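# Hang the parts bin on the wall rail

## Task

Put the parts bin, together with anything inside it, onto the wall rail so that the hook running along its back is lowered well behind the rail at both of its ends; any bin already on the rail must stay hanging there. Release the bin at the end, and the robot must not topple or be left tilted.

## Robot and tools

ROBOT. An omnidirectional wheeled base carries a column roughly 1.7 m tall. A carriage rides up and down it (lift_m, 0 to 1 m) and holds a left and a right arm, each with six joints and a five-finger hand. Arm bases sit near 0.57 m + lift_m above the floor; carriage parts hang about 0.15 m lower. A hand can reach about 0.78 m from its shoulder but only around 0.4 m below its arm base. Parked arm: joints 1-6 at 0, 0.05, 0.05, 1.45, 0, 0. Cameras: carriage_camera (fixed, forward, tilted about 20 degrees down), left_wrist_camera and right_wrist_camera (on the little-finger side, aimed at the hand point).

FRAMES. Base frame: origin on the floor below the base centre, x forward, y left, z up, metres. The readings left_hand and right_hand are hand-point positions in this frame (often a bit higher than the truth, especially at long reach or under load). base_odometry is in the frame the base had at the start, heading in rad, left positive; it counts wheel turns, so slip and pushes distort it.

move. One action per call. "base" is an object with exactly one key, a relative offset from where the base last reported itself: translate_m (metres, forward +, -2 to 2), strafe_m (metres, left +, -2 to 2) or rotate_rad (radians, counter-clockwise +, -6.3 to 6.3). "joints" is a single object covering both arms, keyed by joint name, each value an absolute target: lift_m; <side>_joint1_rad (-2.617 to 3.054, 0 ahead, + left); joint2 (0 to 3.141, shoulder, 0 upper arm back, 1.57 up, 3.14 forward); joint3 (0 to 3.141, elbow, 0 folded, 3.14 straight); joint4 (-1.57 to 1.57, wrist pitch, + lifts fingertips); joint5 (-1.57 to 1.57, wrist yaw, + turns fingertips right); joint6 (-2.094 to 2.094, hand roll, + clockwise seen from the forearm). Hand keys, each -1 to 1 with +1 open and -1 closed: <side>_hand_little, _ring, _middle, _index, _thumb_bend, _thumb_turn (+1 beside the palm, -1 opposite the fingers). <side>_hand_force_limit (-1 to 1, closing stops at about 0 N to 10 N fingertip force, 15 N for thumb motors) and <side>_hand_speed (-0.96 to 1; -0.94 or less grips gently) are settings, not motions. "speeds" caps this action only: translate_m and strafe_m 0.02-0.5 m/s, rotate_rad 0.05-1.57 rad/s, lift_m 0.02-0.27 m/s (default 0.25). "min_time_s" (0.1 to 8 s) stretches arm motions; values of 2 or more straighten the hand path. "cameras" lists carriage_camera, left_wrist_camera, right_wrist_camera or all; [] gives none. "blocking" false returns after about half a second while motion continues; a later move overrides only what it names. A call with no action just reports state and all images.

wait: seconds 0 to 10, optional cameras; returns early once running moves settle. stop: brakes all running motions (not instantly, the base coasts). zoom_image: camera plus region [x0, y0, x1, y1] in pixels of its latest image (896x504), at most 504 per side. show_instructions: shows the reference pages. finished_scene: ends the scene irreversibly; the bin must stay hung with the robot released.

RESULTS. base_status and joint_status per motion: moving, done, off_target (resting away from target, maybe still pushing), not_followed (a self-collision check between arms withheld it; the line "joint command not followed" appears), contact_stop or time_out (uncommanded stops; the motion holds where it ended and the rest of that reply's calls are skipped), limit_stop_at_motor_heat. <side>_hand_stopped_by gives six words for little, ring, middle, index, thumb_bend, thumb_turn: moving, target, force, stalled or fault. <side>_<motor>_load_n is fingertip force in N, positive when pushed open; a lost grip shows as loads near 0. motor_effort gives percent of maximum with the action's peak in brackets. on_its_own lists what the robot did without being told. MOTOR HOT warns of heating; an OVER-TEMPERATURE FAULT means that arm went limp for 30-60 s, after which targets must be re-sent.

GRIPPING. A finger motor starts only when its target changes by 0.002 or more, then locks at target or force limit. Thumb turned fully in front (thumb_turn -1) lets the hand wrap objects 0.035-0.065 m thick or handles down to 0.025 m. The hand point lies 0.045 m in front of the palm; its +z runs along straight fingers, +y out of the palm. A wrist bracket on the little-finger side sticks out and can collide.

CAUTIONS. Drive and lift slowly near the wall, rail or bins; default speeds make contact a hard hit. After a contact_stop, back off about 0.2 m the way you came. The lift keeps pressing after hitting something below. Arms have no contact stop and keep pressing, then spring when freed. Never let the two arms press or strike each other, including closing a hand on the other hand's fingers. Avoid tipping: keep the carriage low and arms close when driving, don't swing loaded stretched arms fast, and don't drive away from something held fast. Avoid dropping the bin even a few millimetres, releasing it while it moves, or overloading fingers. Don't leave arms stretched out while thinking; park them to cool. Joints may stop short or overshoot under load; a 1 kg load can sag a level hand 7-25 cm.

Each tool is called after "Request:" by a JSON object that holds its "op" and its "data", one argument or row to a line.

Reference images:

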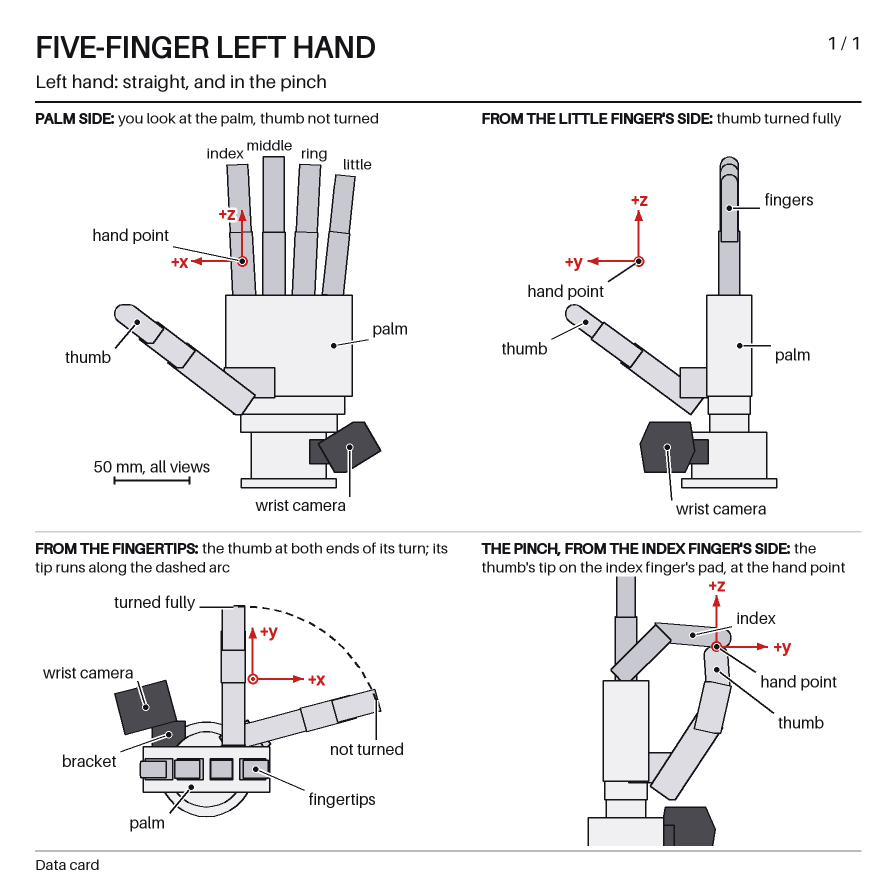

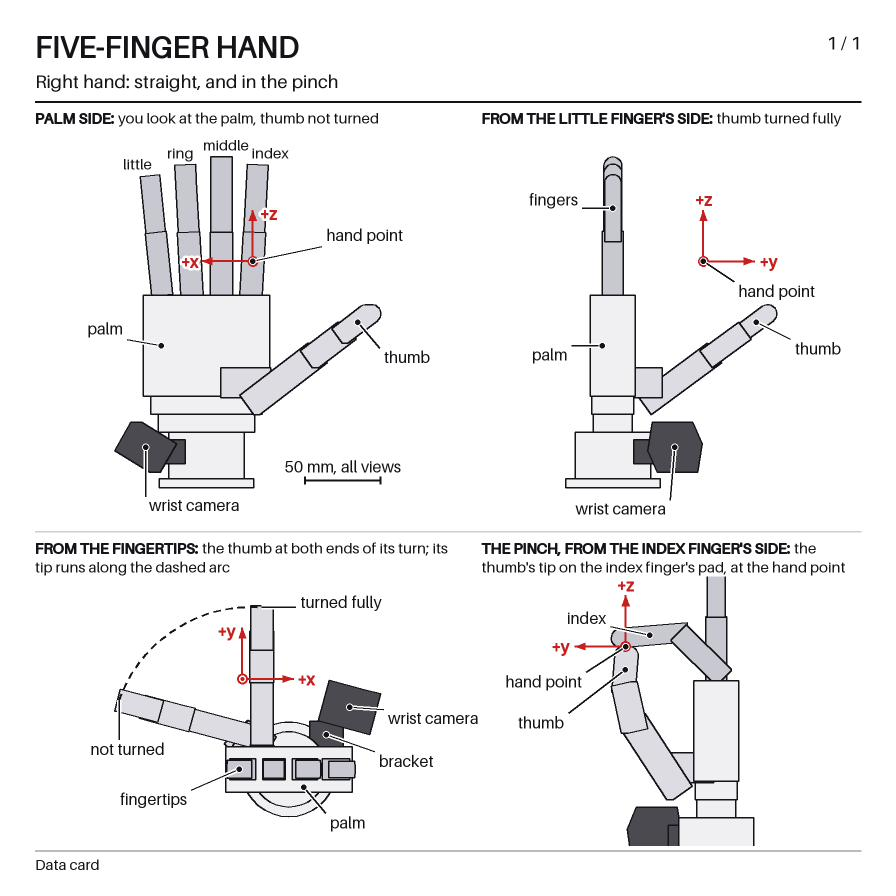

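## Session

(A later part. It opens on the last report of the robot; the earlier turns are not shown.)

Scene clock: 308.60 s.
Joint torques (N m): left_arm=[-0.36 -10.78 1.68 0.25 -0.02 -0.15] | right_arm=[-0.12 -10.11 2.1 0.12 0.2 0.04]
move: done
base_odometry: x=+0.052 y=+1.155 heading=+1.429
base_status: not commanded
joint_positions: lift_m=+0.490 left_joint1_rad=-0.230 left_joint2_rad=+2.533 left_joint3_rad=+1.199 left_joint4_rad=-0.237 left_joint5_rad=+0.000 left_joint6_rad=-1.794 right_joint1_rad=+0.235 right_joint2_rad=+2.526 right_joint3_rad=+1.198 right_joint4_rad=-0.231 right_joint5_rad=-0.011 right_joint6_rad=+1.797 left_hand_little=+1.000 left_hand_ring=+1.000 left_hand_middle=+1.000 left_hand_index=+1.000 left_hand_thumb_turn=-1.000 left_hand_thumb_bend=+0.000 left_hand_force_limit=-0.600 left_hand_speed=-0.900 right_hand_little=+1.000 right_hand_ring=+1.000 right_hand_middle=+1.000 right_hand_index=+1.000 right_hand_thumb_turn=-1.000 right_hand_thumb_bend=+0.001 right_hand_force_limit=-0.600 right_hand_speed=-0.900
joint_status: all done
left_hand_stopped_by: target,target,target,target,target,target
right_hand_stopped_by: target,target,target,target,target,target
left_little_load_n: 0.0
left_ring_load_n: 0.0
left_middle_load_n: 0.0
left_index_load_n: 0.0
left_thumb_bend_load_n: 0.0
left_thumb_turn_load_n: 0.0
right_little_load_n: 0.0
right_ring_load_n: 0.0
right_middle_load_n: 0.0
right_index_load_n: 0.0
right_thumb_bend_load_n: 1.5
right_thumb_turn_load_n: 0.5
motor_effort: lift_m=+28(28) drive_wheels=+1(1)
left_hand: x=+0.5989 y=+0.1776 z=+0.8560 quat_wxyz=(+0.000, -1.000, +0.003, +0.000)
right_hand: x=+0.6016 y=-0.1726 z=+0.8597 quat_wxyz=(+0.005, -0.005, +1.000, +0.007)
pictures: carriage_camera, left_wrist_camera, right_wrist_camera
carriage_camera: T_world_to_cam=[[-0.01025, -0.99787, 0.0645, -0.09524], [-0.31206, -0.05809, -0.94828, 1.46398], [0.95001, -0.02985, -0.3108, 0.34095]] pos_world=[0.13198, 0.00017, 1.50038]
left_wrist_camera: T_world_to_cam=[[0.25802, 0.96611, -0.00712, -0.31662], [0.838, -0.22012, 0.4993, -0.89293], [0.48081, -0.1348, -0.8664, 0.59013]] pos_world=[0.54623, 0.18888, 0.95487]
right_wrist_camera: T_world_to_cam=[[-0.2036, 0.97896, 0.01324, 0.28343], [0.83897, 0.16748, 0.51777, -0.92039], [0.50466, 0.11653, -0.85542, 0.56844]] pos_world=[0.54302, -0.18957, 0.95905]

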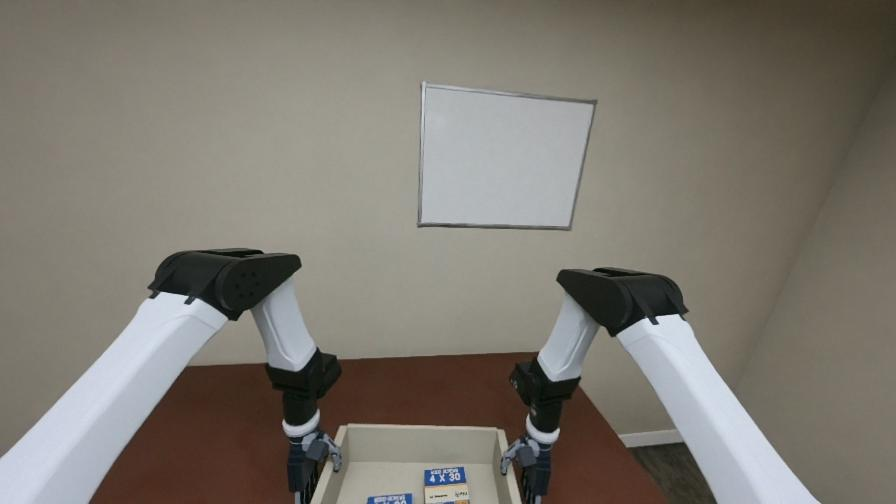

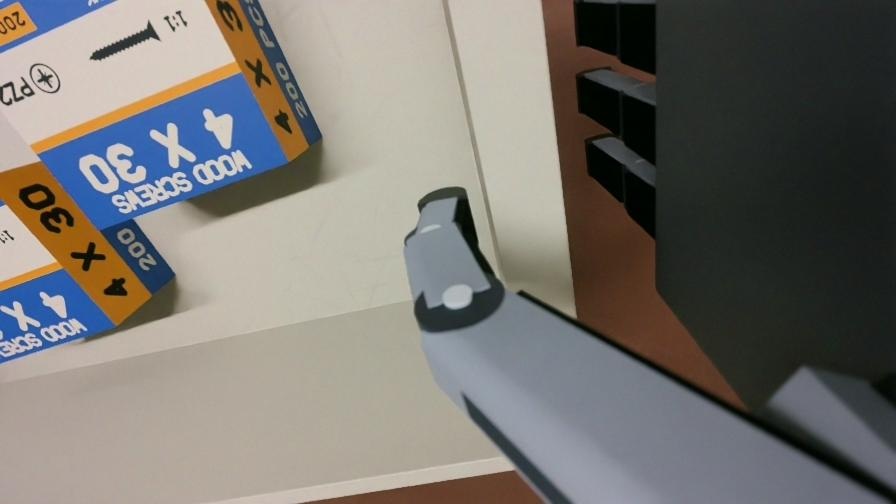

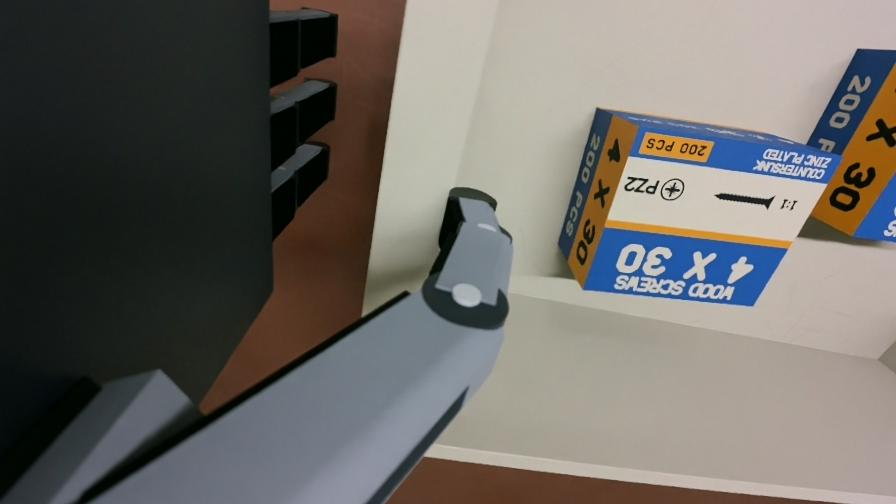

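Request:
{"op": "move", "data": {
  "joints": {"left_hand_speed": -0.92, "right_hand_speed": -0.92, "left_hand_force_limit": -0.4, "right_hand_force_limit": -0.4, "right_hand_thumb_bend": 0.06, "left_hand_little": -0.4, "left_hand_ring": -0.4, "left_hand_middle": -0.4, "left_hand_index": -0.4, "right_hand_little": -0.4, "right_hand_ring": -0.4, "right_hand_middle": -0.4, "right_hand_index": -0.4},
  "cameras": ["all"]
}}

Scene clock: 318.77 s.
Joint torques (N m): left_arm=[-0.35 -10.8 1.69 0.26 0.28 -0.15] | right_arm=[-0.12 -10.09 2.17 0.14 0.04 0.01]
move: off_target
base_odometry: x=+0.052 y=+1.155 heading=+1.429
base_status: not commanded
joint_positions: lift_m=+0.490 left_joint1_rad=-0.230 left_joint2_rad=+2.533 left_joint3_rad=+1.199 left_joint4_rad=-0.238 left_joint5_rad=-0.031 left_joint6_rad=-1.794 right_joint1_rad=+0.235 right_joint2_rad=+2.526 right_joint3_rad=+1.198 right_joint4_rad=-0.233 right_joint5_rad=+0.005 right_joint6_rad=+1.797 left_hand_little=+0.164 left_hand_ring=+0.298 left_hand_middle=+0.365 left_hand_index=+0.276 left_hand_thumb_turn=-1.000 left_hand_thumb_bend=+0.000 left_hand_force_limit=-0.400 left_hand_speed=-0.920 right_hand_little=+0.044 right_hand_ring=+0.216 right_hand_middle=+0.313 right_hand_index=+0.223 right_hand_thumb_turn=-1.000 right_hand_thumb_bend=+0.061 right_hand_force_limit=-0.400 right_hand_speed=-0.920
joint_status: left_hand_little off_target (ended at +0.164, target -0.400); left_hand_ring off_target (ended at +0.298, target -0.400); left_hand_middle off_target (ended at +0.365, target -0.400); left_hand_index off_target (ended at +0.276, target -0.400); right_hand_little off_target (ended at +0.044, target -0.400); right_hand_ring off_target (ended at +0.216, target -0.400); right_hand_middle off_target (ended at +0.313, target -0.400); right_hand_index off_target (ended at +0.223, target -0.400); the others done
left_hand_stopped_by: force,force,force,force,target,target
right_hand_stopped_by: force,force,force,force,target,target
left_little_load_n: 3.0
left_ring_load_n: 0.5
left_middle_load_n: 0.0
left_index_load_n: 2.5
left_thumb_bend_load_n: 2.5
left_thumb_turn_load_n: 0.0
right_little_load_n: 3.0
right_ring_load_n: 1.5
right_middle_load_n: 0.0
right_index_load_n: 1.5
right_thumb_bend_load_n: 5.0
right_thumb_turn_load_n: 0.5
motor_effort: lift_m=+28(28) drive_wheels=+1(1)
left_hand: x=+0.6001 y=+0.1836 z=+0.8544 quat_wxyz=(+0.015, -1.000, +0.003, -0.003)
right_hand: x=+0.6019 y=-0.1758 z=+0.8587 quat_wxyz=(+0.006, -0.004, +1.000, -0.001)
pictures: carriage_camera, left_wrist_camera, right_wrist_camera
carriage_camera: T_world_to_cam=[[-0.01025, -0.99787, 0.0645, -0.09524], [-0.31206, -0.05809, -0.94828, 1.46398], [0.95001, -0.02985, -0.3108, 0.34095]] pos_world=[0.13198, 0.00017, 1.50038]
left_wrist_camera: T_world_to_cam=[[0.25803, 0.96584, 0.02415, -0.34936], [0.83478, -0.23545, 0.49771, -0.88566], [0.48639, -0.10827, -0.86701, 0.58132]] pos_world=[0.54672, 0.19183, 0.95325]
right_wrist_camera: T_world_to_cam=[[-0.2031, 0.97915, -0.00325, 0.30052], [0.838, 0.17553, 0.51666, -0.91659], [0.50646, 0.10221, -0.85618, 0.56495]] pos_world=[0.54301, -0.19111, 0.95825]

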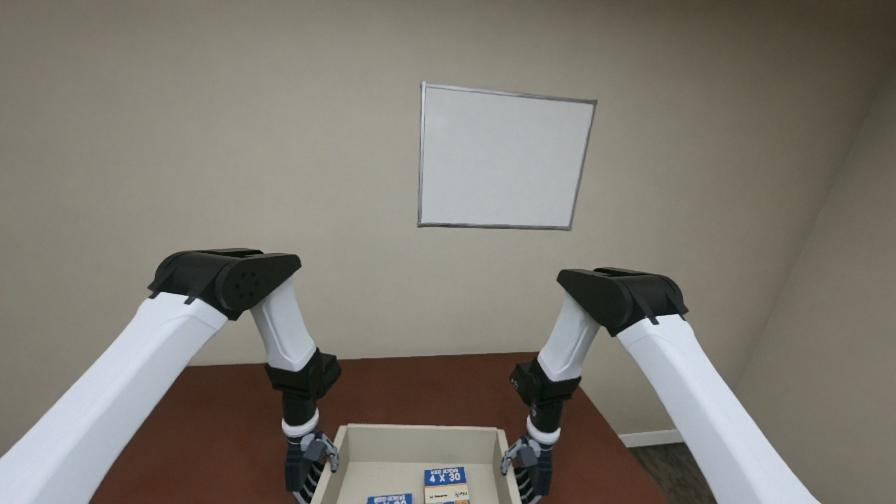

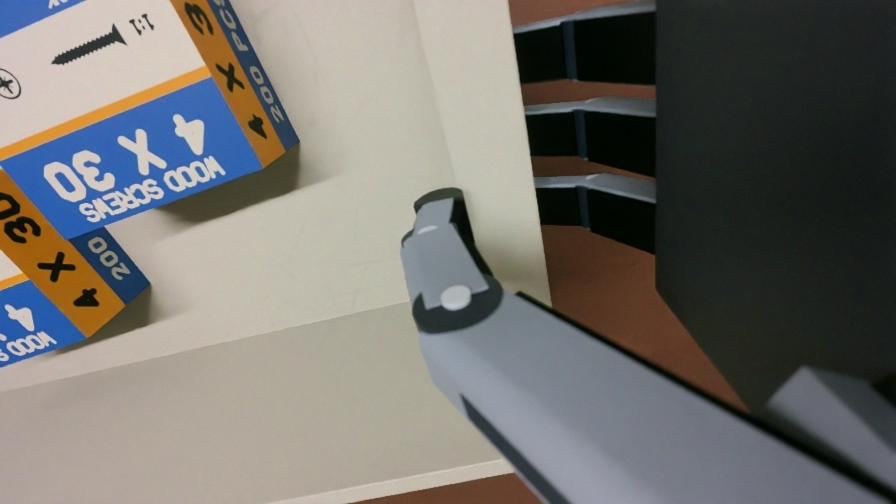

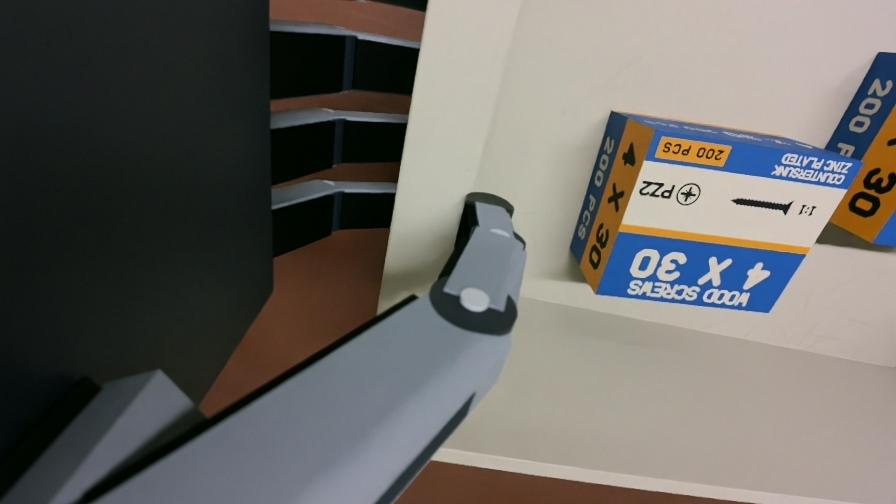

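Request:
{"op": "move", "data": {
  "joints": {"left_hand_force_limit": -0.15, "right_hand_force_limit": -0.15, "left_hand_thumb_bend": -0.3, "right_hand_thumb_bend": -0.3, "left_hand_little": -0.5, "left_hand_ring": -0.5, "left_hand_middle": -0.5, "left_hand_index": -0.5, "right_hand_little": -0.5, "right_hand_ring": -0.5, "right_hand_middle": -0.5, "right_hand_index": -0.5},
  "cameras": ["left_wrist_camera", "right_wrist_camera"]
}}

Scene clock: 326.27 s.
Joint torques (N m): left_arm=[-0.35 -10.78 1.68 0.27 0.35 -0.17] | right_arm=[-0.2 -10.1 2.09 0.13 -0.13 0.04]
move: off_target
base_odometry: x=+0.052 y=+1.155 heading=+1.429
base_status: not commanded
joint_positions: lift_m=+0.490 left_joint1_rad=-0.230 left_joint2_rad=+2.533 left_joint3_rad=+1.199 left_joint4_rad=-0.239 left_joint5_rad=-0.041 left_joint6_rad=-1.793 right_joint1_rad=+0.235 right_joint2_rad=+2.526 right_joint3_rad=+1.198 right_joint4_rad=-0.235 right_joint5_rad=+0.017 right_joint6_rad=+1.796 left_hand_little=+0.105 left_hand_ring=+0.239 left_hand_middle=+0.300 left_hand_index=+0.247 left_hand_thumb_turn=-1.000 left_hand_thumb_bend=-0.011 left_hand_force_limit=-0.150 left_hand_speed=-0.920 right_hand_little=-0.060 right_hand_ring=+0.158 right_hand_middle=+0.233 right_hand_index=+0.158 right_hand_thumb_turn=-1.000 right_hand_thumb_bend=+0.059 right_hand_force_limit=-0.150 right_hand_speed=-0.920
joint_status: left_hand_little off_target (ended at +0.105, target -0.500); left_hand_ring off_target (ended at +0.239, target -0.500); left_hand_middle off_target (ended at +0.300, target -0.500); left_hand_index off_target (ended at +0.247, target -0.500); left_hand_thumb_bend off_target (ended at -0.011, target -0.300); right_hand_little off_target (ended at -0.060, target -0.500); right_hand_ring off_target (ended at +0.158, target -0.500); right_hand_middle off_target (ended at +0.233, target -0.500); right_hand_index off_target (ended at +0.158, target -0.500); right_hand_thumb_bend off_target (ended at +0.059, target -0.300); the others done
left_hand_stopped_by: force,force,force,force,force,target
right_hand_stopped_by: force,force,force,force,force,target
left_little_load_n: 4.0
left_ring_load_n: 4.0
left_middle_load_n: 5.0
left_index_load_n: 0.0
left_thumb_bend_load_n: 9.5
left_thumb_turn_load_n: 0.0
right_little_load_n: 4.5
right_ring_load_n: 1.0
right_middle_load_n: 4.5
right_index_load_n: 2.5
right_thumb_bend_load_n: 11.5
right_thumb_turn_load_n: 0.5
motor_effort: lift_m=+28(28) drive_wheels=+1(1)
left_hand: x=+0.6001 y=+0.1853 z=+0.8540 quat_wxyz=(+0.020, -1.000, +0.004, -0.003)
right_hand: x=+0.6017 y=-0.1781 z=+0.8580 quat_wxyz=(+0.006, -0.005, +1.000, -0.007)
left_wrist_camera: T_world_to_cam=[[0.25949, 0.96517, 0.0332, -0.35951], [0.83397, -0.24129, 0.49626, -0.8823], [0.48698, -0.10109, -0.86754, 0.57986]] pos_world=[0.54672, 0.19272, 0.95283]
right_wrist_camera: T_world_to_cam=[[-0.20447, 0.97876, -0.01516, 0.31381], [0.8375, 0.18294, 0.51491, -0.91259], [0.50674, 0.09259, -0.85711, 0.56351]] pos_world=[0.54291, -0.19237, 0.95765]

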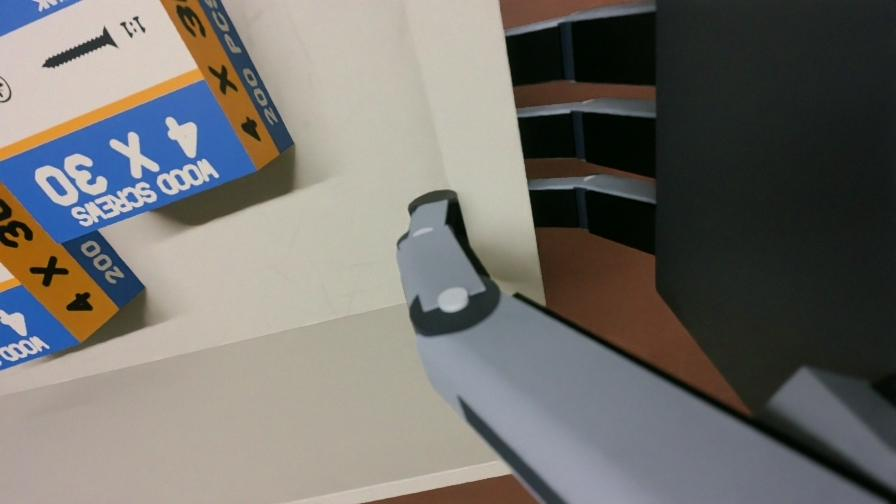

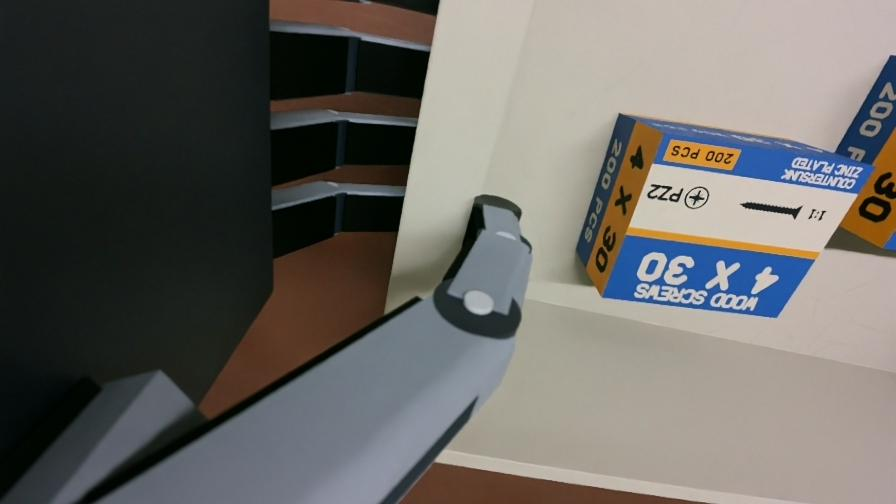

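Request:
{"op": "move", "data": {
  "joints": {"lift_m": 0.52},
  "speeds": {"lift_m": 0.03},
  "cameras": ["all"]
}}

Scene clock: 329.30 s.
Joint torques (N m): left_arm=[-0.35 -11.14 1.59 0.21 0.35 -0.12] | right_arm=[-0.05 -11.26 2.06 -0.02 -0.36 -0.07]
move: done
base_odometry: x=+0.052 y=+1.155 heading=+1.429
base_status: not commanded
joint_positions: lift_m=+0.520 left_joint1_rad=-0.230 left_joint2_rad=+2.537 left_joint3_rad=+1.199 left_joint4_rad=-0.228 left_joint5_rad=-0.036 left_joint6_rad=-1.797 right_joint1_rad=+0.235 right_joint2_rad=+2.537 right_joint3_rad=+1.197 right_joint4_rad=-0.220 right_joint5_rad=+0.038 right_joint6_rad=+1.804 left_hand_little=+0.105 left_hand_ring=+0.239 left_hand_middle=+0.300 left_hand_index=+0.247 left_hand_thumb_turn=-1.000 left_hand_thumb_bend=-0.012 left_hand_force_limit=-0.150 left_hand_speed=-0.920 right_hand_little=-0.059 right_hand_ring=+0.158 right_hand_middle=+0.233 right_hand_index=+0.157 right_hand_thumb_turn=-1.000 right_hand_thumb_bend=+0.056 right_hand_force_limit=-0.150 right_hand_speed=-0.920
joint_status: all done
left_hand_stopped_by: force,force,force,force,force,target
right_hand_stopped_by: force,force,force,force,force,target
left_little_load_n: 4.0
left_ring_load_n: 0.0
left_middle_load_n: 0.0
left_index_load_n: 2.0
left_thumb_bend_load_n: 0.0
left_thumb_turn_load_n: 0.0
right_little_load_n: 5.5
right_ring_load_n: 0.0
right_middle_load_n: 1.5
right_index_load_n: 0.5
right_thumb_bend_load_n: 0.0
right_thumb_turn_load_n: 0.0
motor_effort: lift_m=+30(32) drive_wheels=+1(1)
left_hand: x=+0.6014 y=+0.1844 z=+0.8828 quat_wxyz=(+0.017, -1.000, +0.002, -0.006)
right_hand: x=+0.6028 y=-0.1825 z=+0.8831 quat_wxyz=(+0.010, -0.001, +1.000, -0.017)
pictures: carriage_camera, left_wrist_camera, right_wrist_camera
carriage_camera: T_world_to_cam=[[-0.01025, -0.99787, 0.0645, -0.09717], [-0.31206, -0.05809, -0.94828, 1.49224], [0.95001, -0.02985, -0.3108, 0.35021]] pos_world=[0.13198, 0.00017, 1.53018]
left_wrist_camera: T_world_to_cam=[[0.2553, 0.96642, 0.02926, -0.35418], [0.83238, -0.23508, 0.50188, -0.90309], [0.4919, -0.10377, -0.86444, 0.59894]] pos_world=[0.54752, 0.19213, 0.98135]
right_wrist_camera: T_world_to_cam=[[-0.19625, 0.97991, -0.0356, 0.33195], [0.8353, 0.18608, 0.51734, -0.92587], [0.51357, 0.07179, -0.85504, 0.57509]] pos_world=[0.54318, -0.19428, 0.98253]

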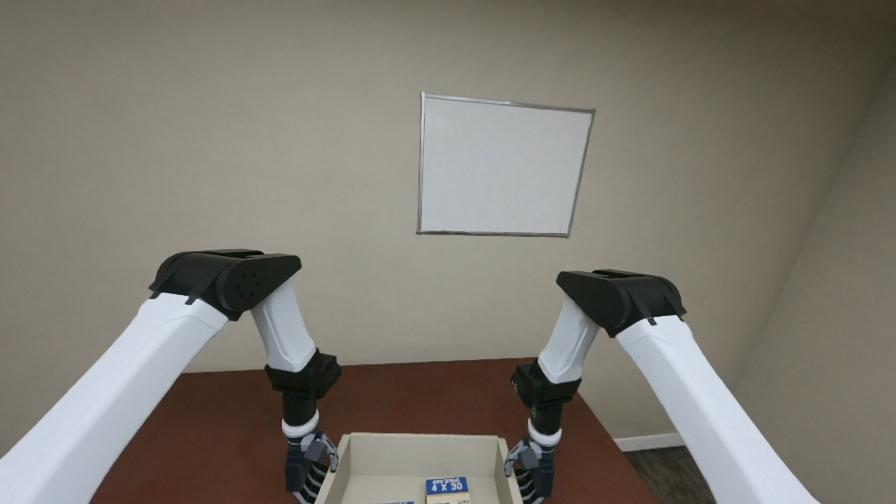

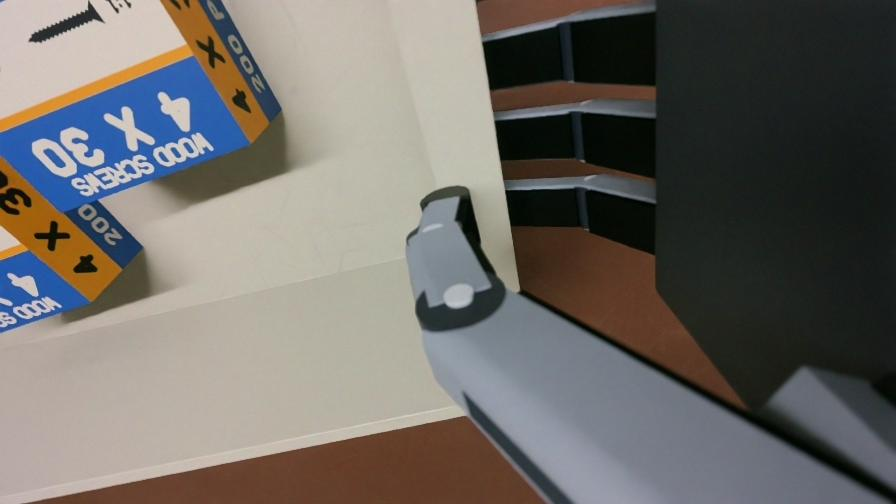

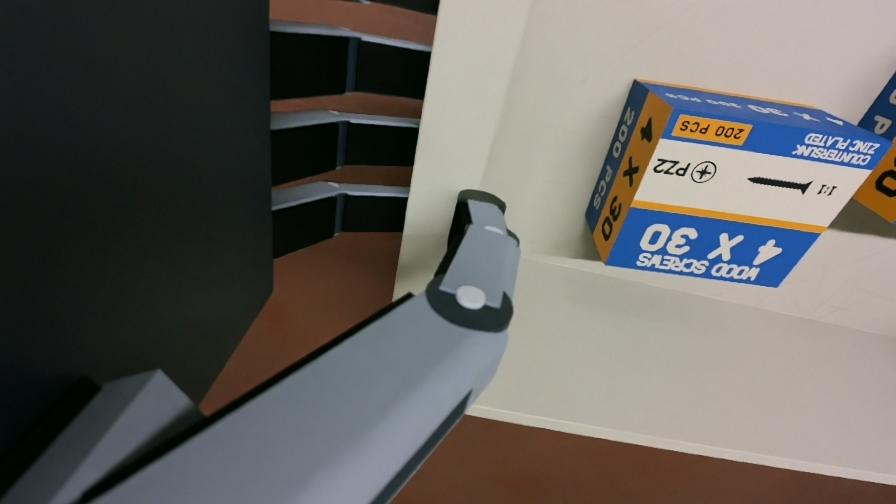

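Request:
{"op": "move", "data": {
  "joints": {"lift_m": 0.535},
  "speeds": {"lift_m": 0.03},
  "cameras": ["all"]
}}

Scene clock: 336.90 s.
Joint torques (N m): left_arm=[-0.36 -11.92 2.22 0.19 0.35 -0.11] | right_arm=[0.16 -11.23 2.52 0.06 -0.43 -0.07]
move: done
base_odometry: x=+0.052 y=+1.155 heading=+1.429
base_status: not commanded
joint_positions: lift_m=+0.535 left_joint1_rad=-0.230 left_joint2_rad=+2.544 left_joint3_rad=+1.195 left_joint4_rad=-0.229 left_joint5_rad=-0.042 left_joint6_rad=-1.799 right_joint1_rad=+0.233 right_joint2_rad=+2.539 right_joint3_rad=+1.193 right_joint4_rad=-0.230 right_joint5_rad=+0.045 right_joint6_rad=+1.807 left_hand_little=+0.105 left_hand_ring=+0.239 left_hand_middle=+0.300 left_hand_index=+0.247 left_hand_thumb_turn=-1.000 left_hand_thumb_bend=-0.012 left_hand_force_limit=-0.150 left_hand_speed=-0.920 right_hand_little=-0.059 right_hand_ring=+0.158 right_hand_middle=+0.233 right_hand_index=+0.157 right_hand_thumb_turn=-1.000 right_hand_thumb_bend=+0.056 right_hand_force_limit=-0.150 right_hand_speed=-0.920
joint_status: all done
left_hand_stopped_by: force,force,force,force,force,target
right_hand_stopped_by: force,force,force,force,force,target
left_little_load_n: 6.0
left_ring_load_n: 0.0
left_middle_load_n: 0.0
left_index_load_n: 4.0
left_thumb_bend_load_n: 0.0
left_thumb_turn_load_n: 0.0
right_little_load_n: 4.0
right_ring_load_n: 0.0
right_middle_load_n: 1.0
right_index_load_n: 3.0
right_thumb_bend_load_n: 0.0
right_thumb_turn_load_n: 0.0
motor_effort: lift_m=+30(33) drive_wheels=+1(1)
left_hand: x=+0.5973 y=+0.1866 z=+0.8943 quat_wxyz=(+0.022, -1.000, +0.001, -0.001)
right_hand: x=+0.5985 y=-0.1860 z=+0.8960 quat_wxyz=(+0.003, +0.002, +1.000, -0.022)
pictures: carriage_camera, left_wrist_camera, right_wrist_camera
carriage_camera: T_world_to_cam=[[-0.01025, -0.99787, 0.0645, -0.09813], [-0.31206, -0.05809, -0.94828, 1.50637], [0.95001, -0.02985, -0.3108, 0.35484]] pos_world=[0.13198, 0.00017, 1.54508]
left_wrist_camera: T_world_to_cam=[[0.2542, 0.96652, 0.035, -0.36009], [0.83777, -0.23813, 0.49136, -0.89809], [0.48324, -0.09558, -0.87025, 0.61997]] pos_world=[0.54433, 0.19343, 0.99342]
right_wrist_camera: T_world_to_cam=[[-0.19074, 0.9807, -0.04301, 0.33852], [0.84333, 0.18613, 0.50414, -0.92125], [0.50241, 0.05988, -0.86255, 0.59981]] pos_world=[0.54013, -0.19643, 0.99636]

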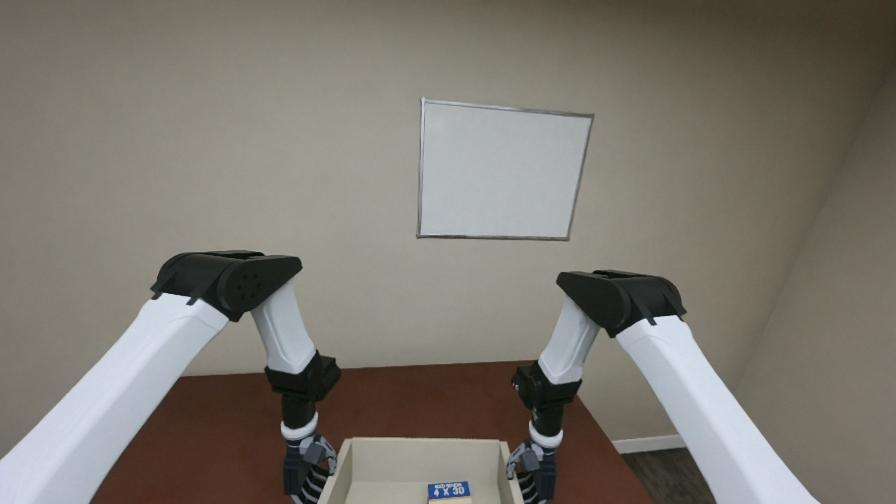

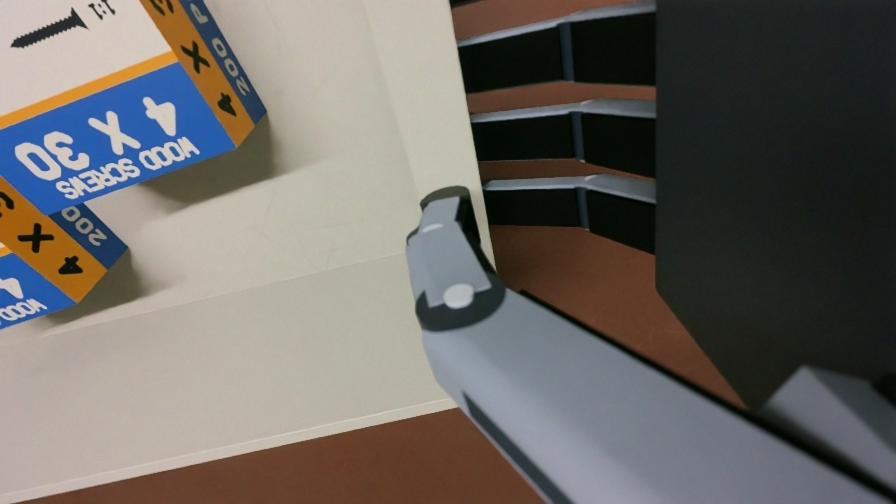

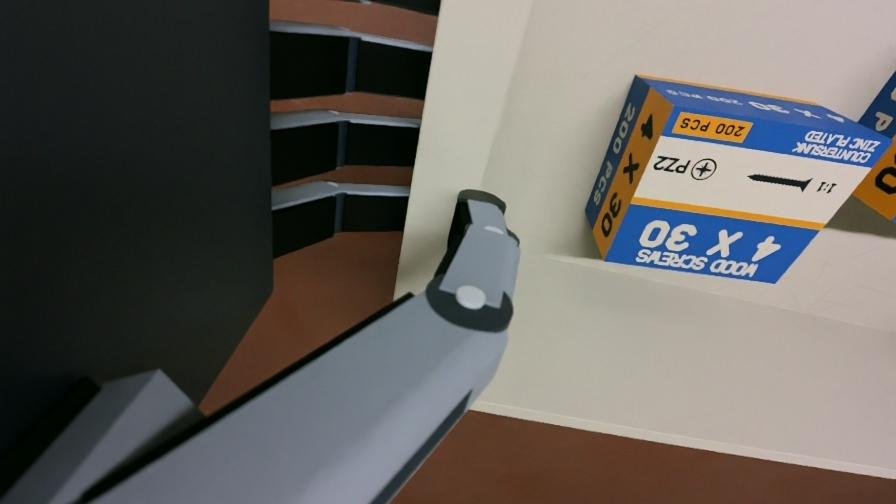

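Request:
{"op": "move", "data": {
  "joints": {"lift_m": 0.56},
  "speeds": {"lift_m": 0.04},
  "cameras": ["all"]
}}

Scene clock: 343.23 s.
Joint torques (N m): left_arm=[-0.35 -11.96 2.18 0.16 0.46 -0.1] | right_arm=[0.06 -11.43 2.56 0.09 -0.45 -0.12]
move: done
base_odometry: x=+0.052 y=+1.155 heading=+1.429
base_status: not commanded
joint_positions: lift_m=+0.560 left_joint1_rad=-0.230 left_joint2_rad=+2.547 left_joint3_rad=+1.194 left_joint4_rad=-0.231 left_joint5_rad=-0.048 left_joint6_rad=-1.800 right_joint1_rad=+0.232 right_joint2_rad=+2.541 right_joint3_rad=+1.193 right_joint4_rad=-0.233 right_joint5_rad=+0.046 right_joint6_rad=+1.809 left_hand_little=+0.105 left_hand_ring=+0.239 left_hand_middle=+0.300 left_hand_index=+0.247 left_hand_thumb_turn=-1.000 left_hand_thumb_bend=-0.012 left_hand_force_limit=-0.150 left_hand_speed=-0.920 right_hand_little=-0.060 right_hand_ring=+0.158 right_hand_middle=+0.232 right_hand_index=+0.158 right_hand_thumb_turn=-1.000 right_hand_thumb_bend=+0.056 right_hand_force_limit=-0.150 right_hand_speed=-0.920
joint_status: all done
left_hand_stopped_by: force,force,force,force,force,target
right_hand_stopped_by: force,force,force,force,force,target
left_little_load_n: 7.5
left_ring_load_n: 0.0
left_middle_load_n: 0.0
left_index_load_n: 3.5
left_thumb_bend_load_n: 0.0
left_thumb_turn_load_n: 0.0
right_little_load_n: 3.5
right_ring_load_n: 0.0
right_middle_load_n: 0.5
right_index_load_n: 3.5
right_thumb_bend_load_n: 0.0
right_thumb_turn_load_n: 0.0
motor_effort: lift_m=+30(33) drive_wheels=+1(1)
left_hand: x=+0.5958 y=+0.1882 z=+0.9179 quat_wxyz=(+0.025, -1.000, +0.001, +0.001)
right_hand: x=+0.5967 y=-0.1872 z=+0.9198 quat_wxyz=(+0.000, +0.003, +1.000, -0.024)
pictures: carriage_camera, left_wrist_camera, right_wrist_camera
carriage_camera: T_world_to_cam=[[-0.01025, -0.99787, 0.0645, -0.09975], [-0.31206, -0.05809, -0.94828, 1.53017], [0.95001, -0.02985, -0.3108, 0.36264]] pos_world=[0.13198, 0.00017, 1.57018]
left_wrist_camera: T_world_to_cam=[[0.25319, 0.96657, 0.0406, -0.36656], [0.83991, -0.24045, 0.48655, -0.90454], [0.48005, -0.08909, -0.87271, 0.64433]] pos_world=[0.54324, 0.19422, 1.0173]
right_wrist_camera: T_world_to_cam=[[-0.18916, 0.98091, -0.04516, 0.34137], [0.84658, 0.18621, 0.49862, -0.92835], [0.49751, 0.05608, -0.86564, 0.62643]] pos_world=[0.53885, -0.19711, 1.02057]

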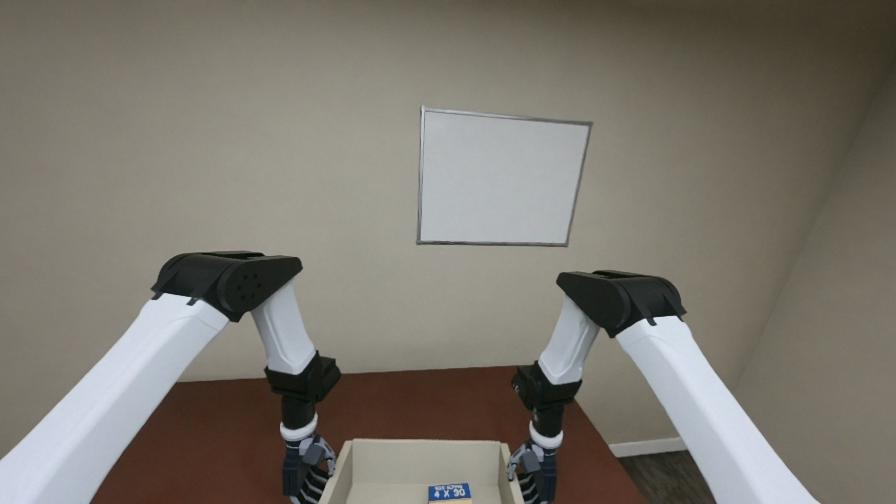

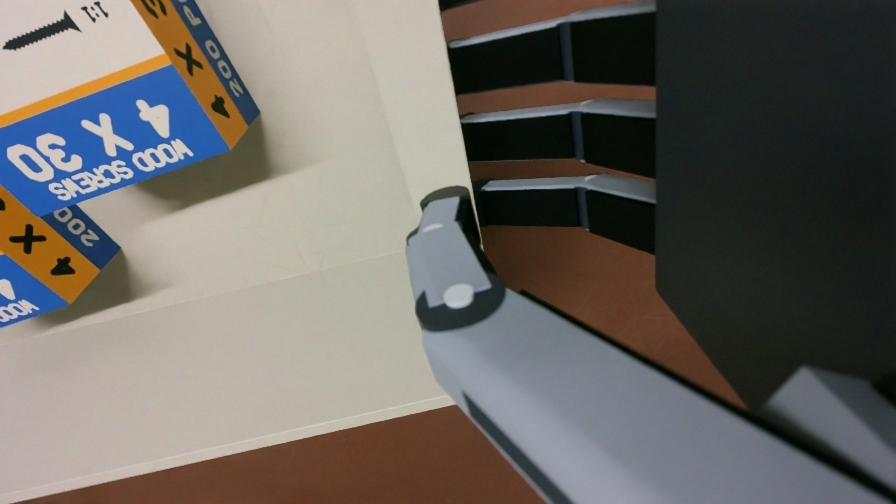

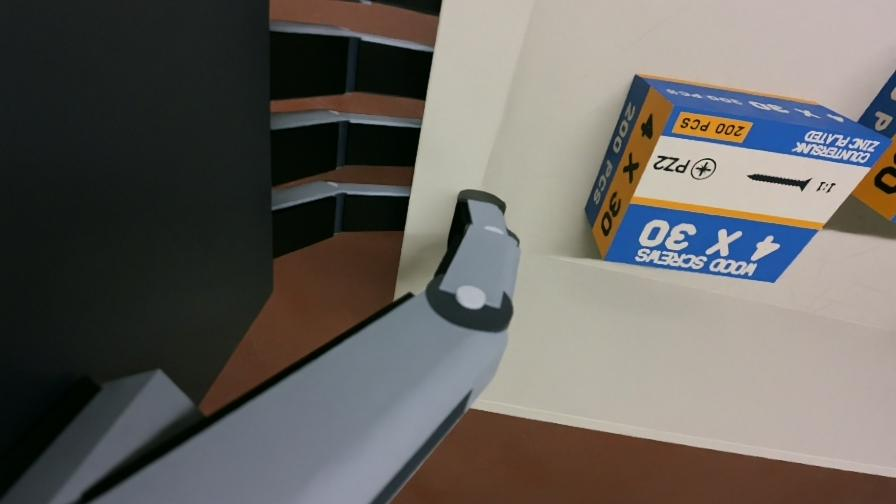

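Request:
{"op": "move", "data": {
  "joints": {"lift_m": 0.488},
  "speeds": {"lift_m": 0.04}
}}

Request:
{"op": "move", "data": {
  "joints": {"left_hand_thumb_bend": 0.4, "right_hand_thumb_bend": 0.4, "left_hand_little": 1, "left_hand_ring": 1, "left_hand_middle": 1, "left_hand_index": 1, "right_hand_little": 1, "right_hand_ring": 1, "right_hand_middle": 1, "right_hand_index": 1, "left_hand_speed": -0.8, "right_hand_speed": -0.8}
}}

Request:
{"op": "move", "data": {
  "joints": {"left_joint1_rad": -0.195, "left_joint6_rad": -1.766, "left_joint5_rad": 0.0, "right_joint1_rad": 0.207, "right_joint6_rad": 1.778, "right_joint5_rad": 0.0},
  "min_time_s": 1.5,
  "cameras": ["all"]
}}

Request:
{"op": "zoom_image", "data": {
  "camera": "left_wrist_camera",
  "region": [400, 0, 700, 300]
}}

Request:
{"op": "zoom_image", "data": {
  "camera": "right_wrist_camera",
  "region": [270, 0, 570, 300]
}}

Scene clock: 368.80 s.
Joint torques (N m): left_arm=[-1.43 -0.51 2.21 1.82 -0.23 -0.11] | right_arm=[1.96 -7.95 2.95 0.53 -0.87 -0.05]
move: done
base_odometry: x=+0.052 y=+1.155 heading=+1.429
base_status: not commanded
joint_positions: lift_m=+0.489 left_joint1_rad=-0.217 left_joint2_rad=+2.430 left_joint3_rad=+1.197 left_joint4_rad=-0.385 left_joint5_rad=+0.025 left_joint6_rad=-1.797 right_joint1_rad=+0.212 right_joint2_rad=+2.504 right_joint3_rad=+1.189 right_joint4_rad=-0.270 right_joint5_rad=+0.090 right_joint6_rad=+1.803 left_hand_little=+0.105 left_hand_ring=+0.239 left_hand_middle=+0.298 left_hand_index=+0.246 left_hand_thumb_turn=-1.000 left_hand_thumb_bend=-0.012 left_hand_force_limit=-0.150 left_hand_speed=-0.920 right_hand_little=-0.059 right_hand_ring=+0.158 right_hand_middle=+0.232 right_hand_index=+0.157 right_hand_thumb_turn=-1.000 right_hand_thumb_bend=+0.055 right_hand_force_limit=-0.150 right_hand_speed=-0.920
joint_status: all done
left_hand_stopped_by: force,force,force,force,force,target
right_hand_stopped_by: force,force,force,force,force,target
left_little_load_n: 0.0
left_ring_load_n: 0.0
left_middle_load_n: -22.5
left_index_load_n: -10.5
left_thumb_bend_load_n: 0.0
left_thumb_turn_load_n: 0.0
right_little_load_n: 13.5
right_ring_load_n: 0.0
right_middle_load_n: 0.0
right_index_load_n: 0.5
right_thumb_bend_load_n: -2.5
right_thumb_turn_load_n: -2.5
motor_effort: lift_m=+19(27) drive_wheels=+1(4)
left_hand: x=+0.5928 y=+0.1793 z=+0.8888 quat_wxyz=(-0.007, -1.000, -0.005, +0.026)
right_hand: x=+0.6017 y=-0.2026 z=+0.8590 quat_wxyz=(+0.003, +0.010, +0.999, -0.045)
pictures: none

Scene clock: 371.20 s.
Joint torques (N m): left_arm=[-1.21 3.6 0.14 2.48 -1.97 -0.28] | right_arm=[0.36 -8.55 2.86 0.23 -0.02 -0.07]
move: done
base_odometry: x=+0.052 y=+1.155 heading=+1.429
base_status: not commanded
joint_positions: lift_m=+0.489 left_joint1_rad=-0.220 left_joint2_rad=+2.386 left_joint3_rad=+1.227 left_joint4_rad=-0.437 left_joint5_rad=+0.219 left_joint6_rad=-1.782 right_joint1_rad=+0.230 right_joint2_rad=+2.510 right_joint3_rad=+1.189 right_joint4_rad=-0.242 right_joint5_rad=+0.009 right_joint6_rad=+1.805 left_hand_little=+1.000 left_hand_ring=+1.000 left_hand_middle=+0.996 left_hand_index=+1.000 left_hand_thumb_turn=-1.000 left_hand_thumb_bend=+0.400 left_hand_force_limit=-0.150 left_hand_speed=-0.800 right_hand_little=+1.000 right_hand_ring=+1.000 right_hand_middle=+1.000 right_hand_index=+1.000 right_hand_thumb_turn=-1.000 right_hand_thumb_bend=+0.400 right_hand_force_limit=-0.150 right_hand_speed=-0.800
joint_status: all done
left_hand_stopped_by: target,target,target,target,target,target
right_hand_stopped_by: target,target,target,target,target,target
left_little_load_n: 0.0
left_ring_load_n: 0.0
left_middle_load_n: -15.0
left_index_load_n: 0.0
left_thumb_bend_load_n: 0.0
left_thumb_turn_load_n: 0.0
right_little_load_n: 0.0
right_ring_load_n: 0.0
right_middle_load_n: 0.0
right_index_load_n: 0.0
right_thumb_bend_load_n: 0.0
right_thumb_turn_load_n: 0.0
motor_effort: lift_m=+20(20) drive_wheels=+1(1)
left_hand: x=+0.5967 y=+0.1397 z=+0.9235 quat_wxyz=(-0.104, -0.994, +0.003, +0.036)
right_hand: x=+0.6013 y=-0.1791 z=+0.8613 quat_wxyz=(+0.004, +0.002, +1.000, -0.003)
pictures: none

Scene clock: 373.00 s.
Joint torques (N m): left_arm=[0.94 3.62 0.14 2.48 -2.06 -0.07] | right_arm=[-0.42 -8.51 2.91 0.26 -0.01 -0.19]
move: off_target
base_odometry: x=+0.052 y=+1.155 heading=+1.429
base_status: not commanded
joint_positions: lift_m=+0.489 left_joint1_rad=-0.206 left_joint2_rad=+2.386 left_joint3_rad=+1.227 left_joint4_rad=-0.437 left_joint5_rad=+0.229 left_joint6_rad=-1.765 right_joint1_rad=+0.212 right_joint2_rad=+2.510 right_joint3_rad=+1.189 right_joint4_rad=-0.242 right_joint5_rad=+0.008 right_joint6_rad=+1.787 left_hand_little=+1.000 left_hand_ring=+1.000 left_hand_middle=+0.996 left_hand_index=+1.000 left_hand_thumb_turn=-1.000 left_hand_thumb_bend=+0.400 left_hand_force_limit=-0.150 left_hand_speed=-0.800 right_hand_little=+1.000 right_hand_ring=+1.000 right_hand_middle=+1.000 right_hand_index=+1.000 right_hand_thumb_turn=-1.000 right_hand_thumb_bend=+0.400 right_hand_force_limit=-0.150 right_hand_speed=-0.800
joint_status: left_joint5_rad off_target (ended at +0.229, target +0.000); the others done
left_hand_stopped_by: target,target,target,target,target,target
right_hand_stopped_by: target,target,target,target,target,target
left_little_load_n: 0.0
left_ring_load_n: 0.0
left_middle_load_n: -15.5
left_index_load_n: -0.5
left_thumb_bend_load_n: -0.5
left_thumb_turn_load_n: 0.0
right_little_load_n: 0.0
right_ring_load_n: 0.0
right_middle_load_n: 0.0
right_index_load_n: 0.0
right_thumb_bend_load_n: 0.0
right_thumb_turn_load_n: 0.0
motor_effort: lift_m=+19(20) drive_wheels=+1(1)
left_hand: x=+0.5977 y=+0.1424 z=+0.9246 quat_wxyz=(-0.109, -0.993, +0.005, +0.036)
right_hand: x=+0.6027 y=-0.1854 z=+0.8613 quat_wxyz=(+0.004, +0.002, +1.000, -0.003)
pictures: carriage_camera, left_wrist_camera, right_wrist_camera
carriage_camera: T_world_to_cam=[[-0.01025, -0.99787, 0.0645, -0.09517], [-0.31206, -0.05809, -0.94828, 1.46294], [0.95001, -0.02985, -0.3108, 0.34061]] pos_world=[0.13198, 0.00017, 1.49928]
left_wrist_camera: T_world_to_cam=[[0.25225, 0.93863, -0.23525, -0.06354], [0.87247, -0.11546, 0.47484, -0.94682], [0.41853, -0.32503, -0.84805, 0.6928]] pos_world=[0.55214, 0.1755, 1.02216]
right_wrist_camera: T_world_to_cam=[[-0.1903, 0.98171, -0.00649, 0.30565], [0.84186, 0.16659, 0.51334, -0.91801], [0.50503, 0.09222, -0.85816, 0.56845]] pos_world=[0.54392, -0.19956, 0.96105]

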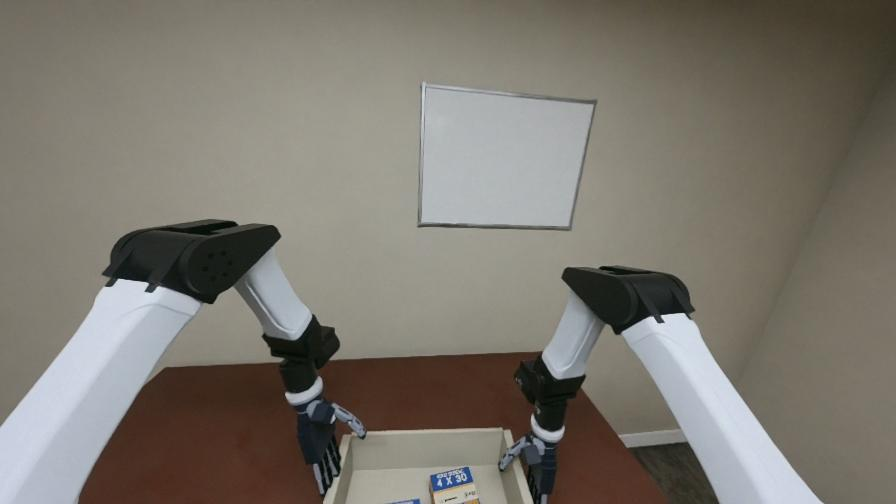

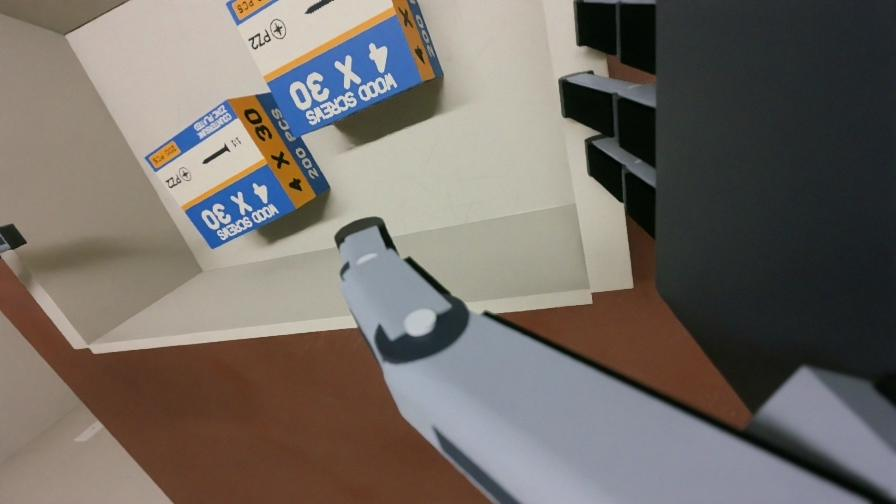

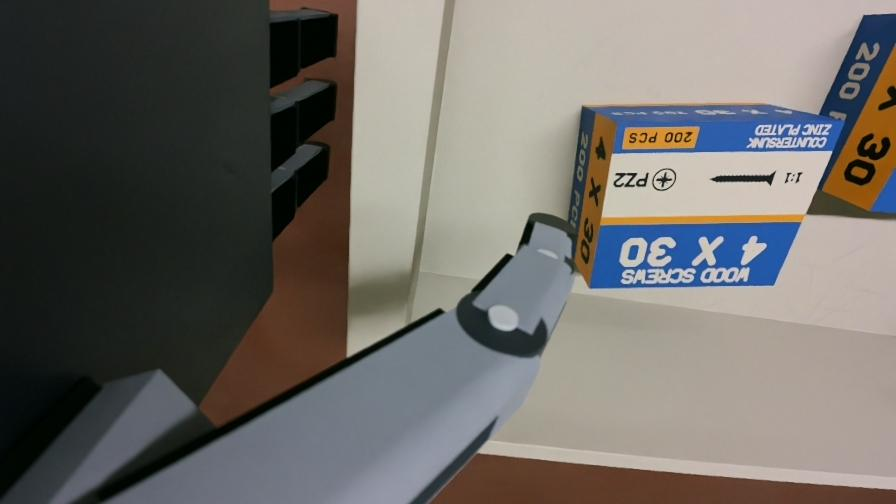

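Scaled by 1.680 from the camera's image (finer frame: 1280x720).

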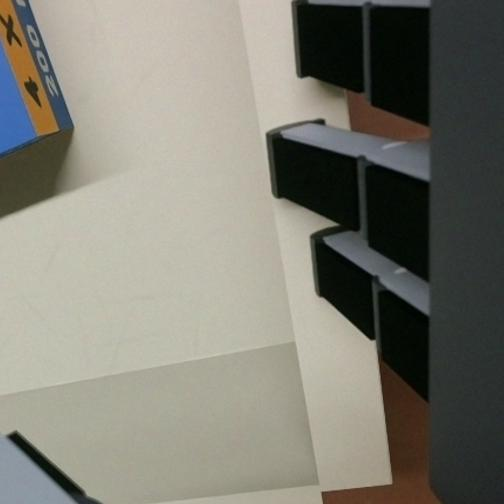

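Scaled by 1.680 from the camera's image (finer frame: 1280x720).

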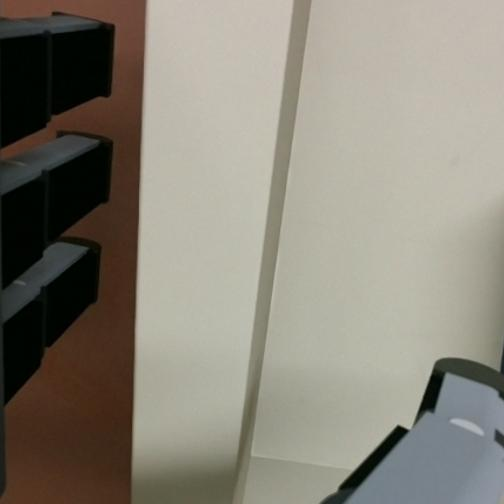

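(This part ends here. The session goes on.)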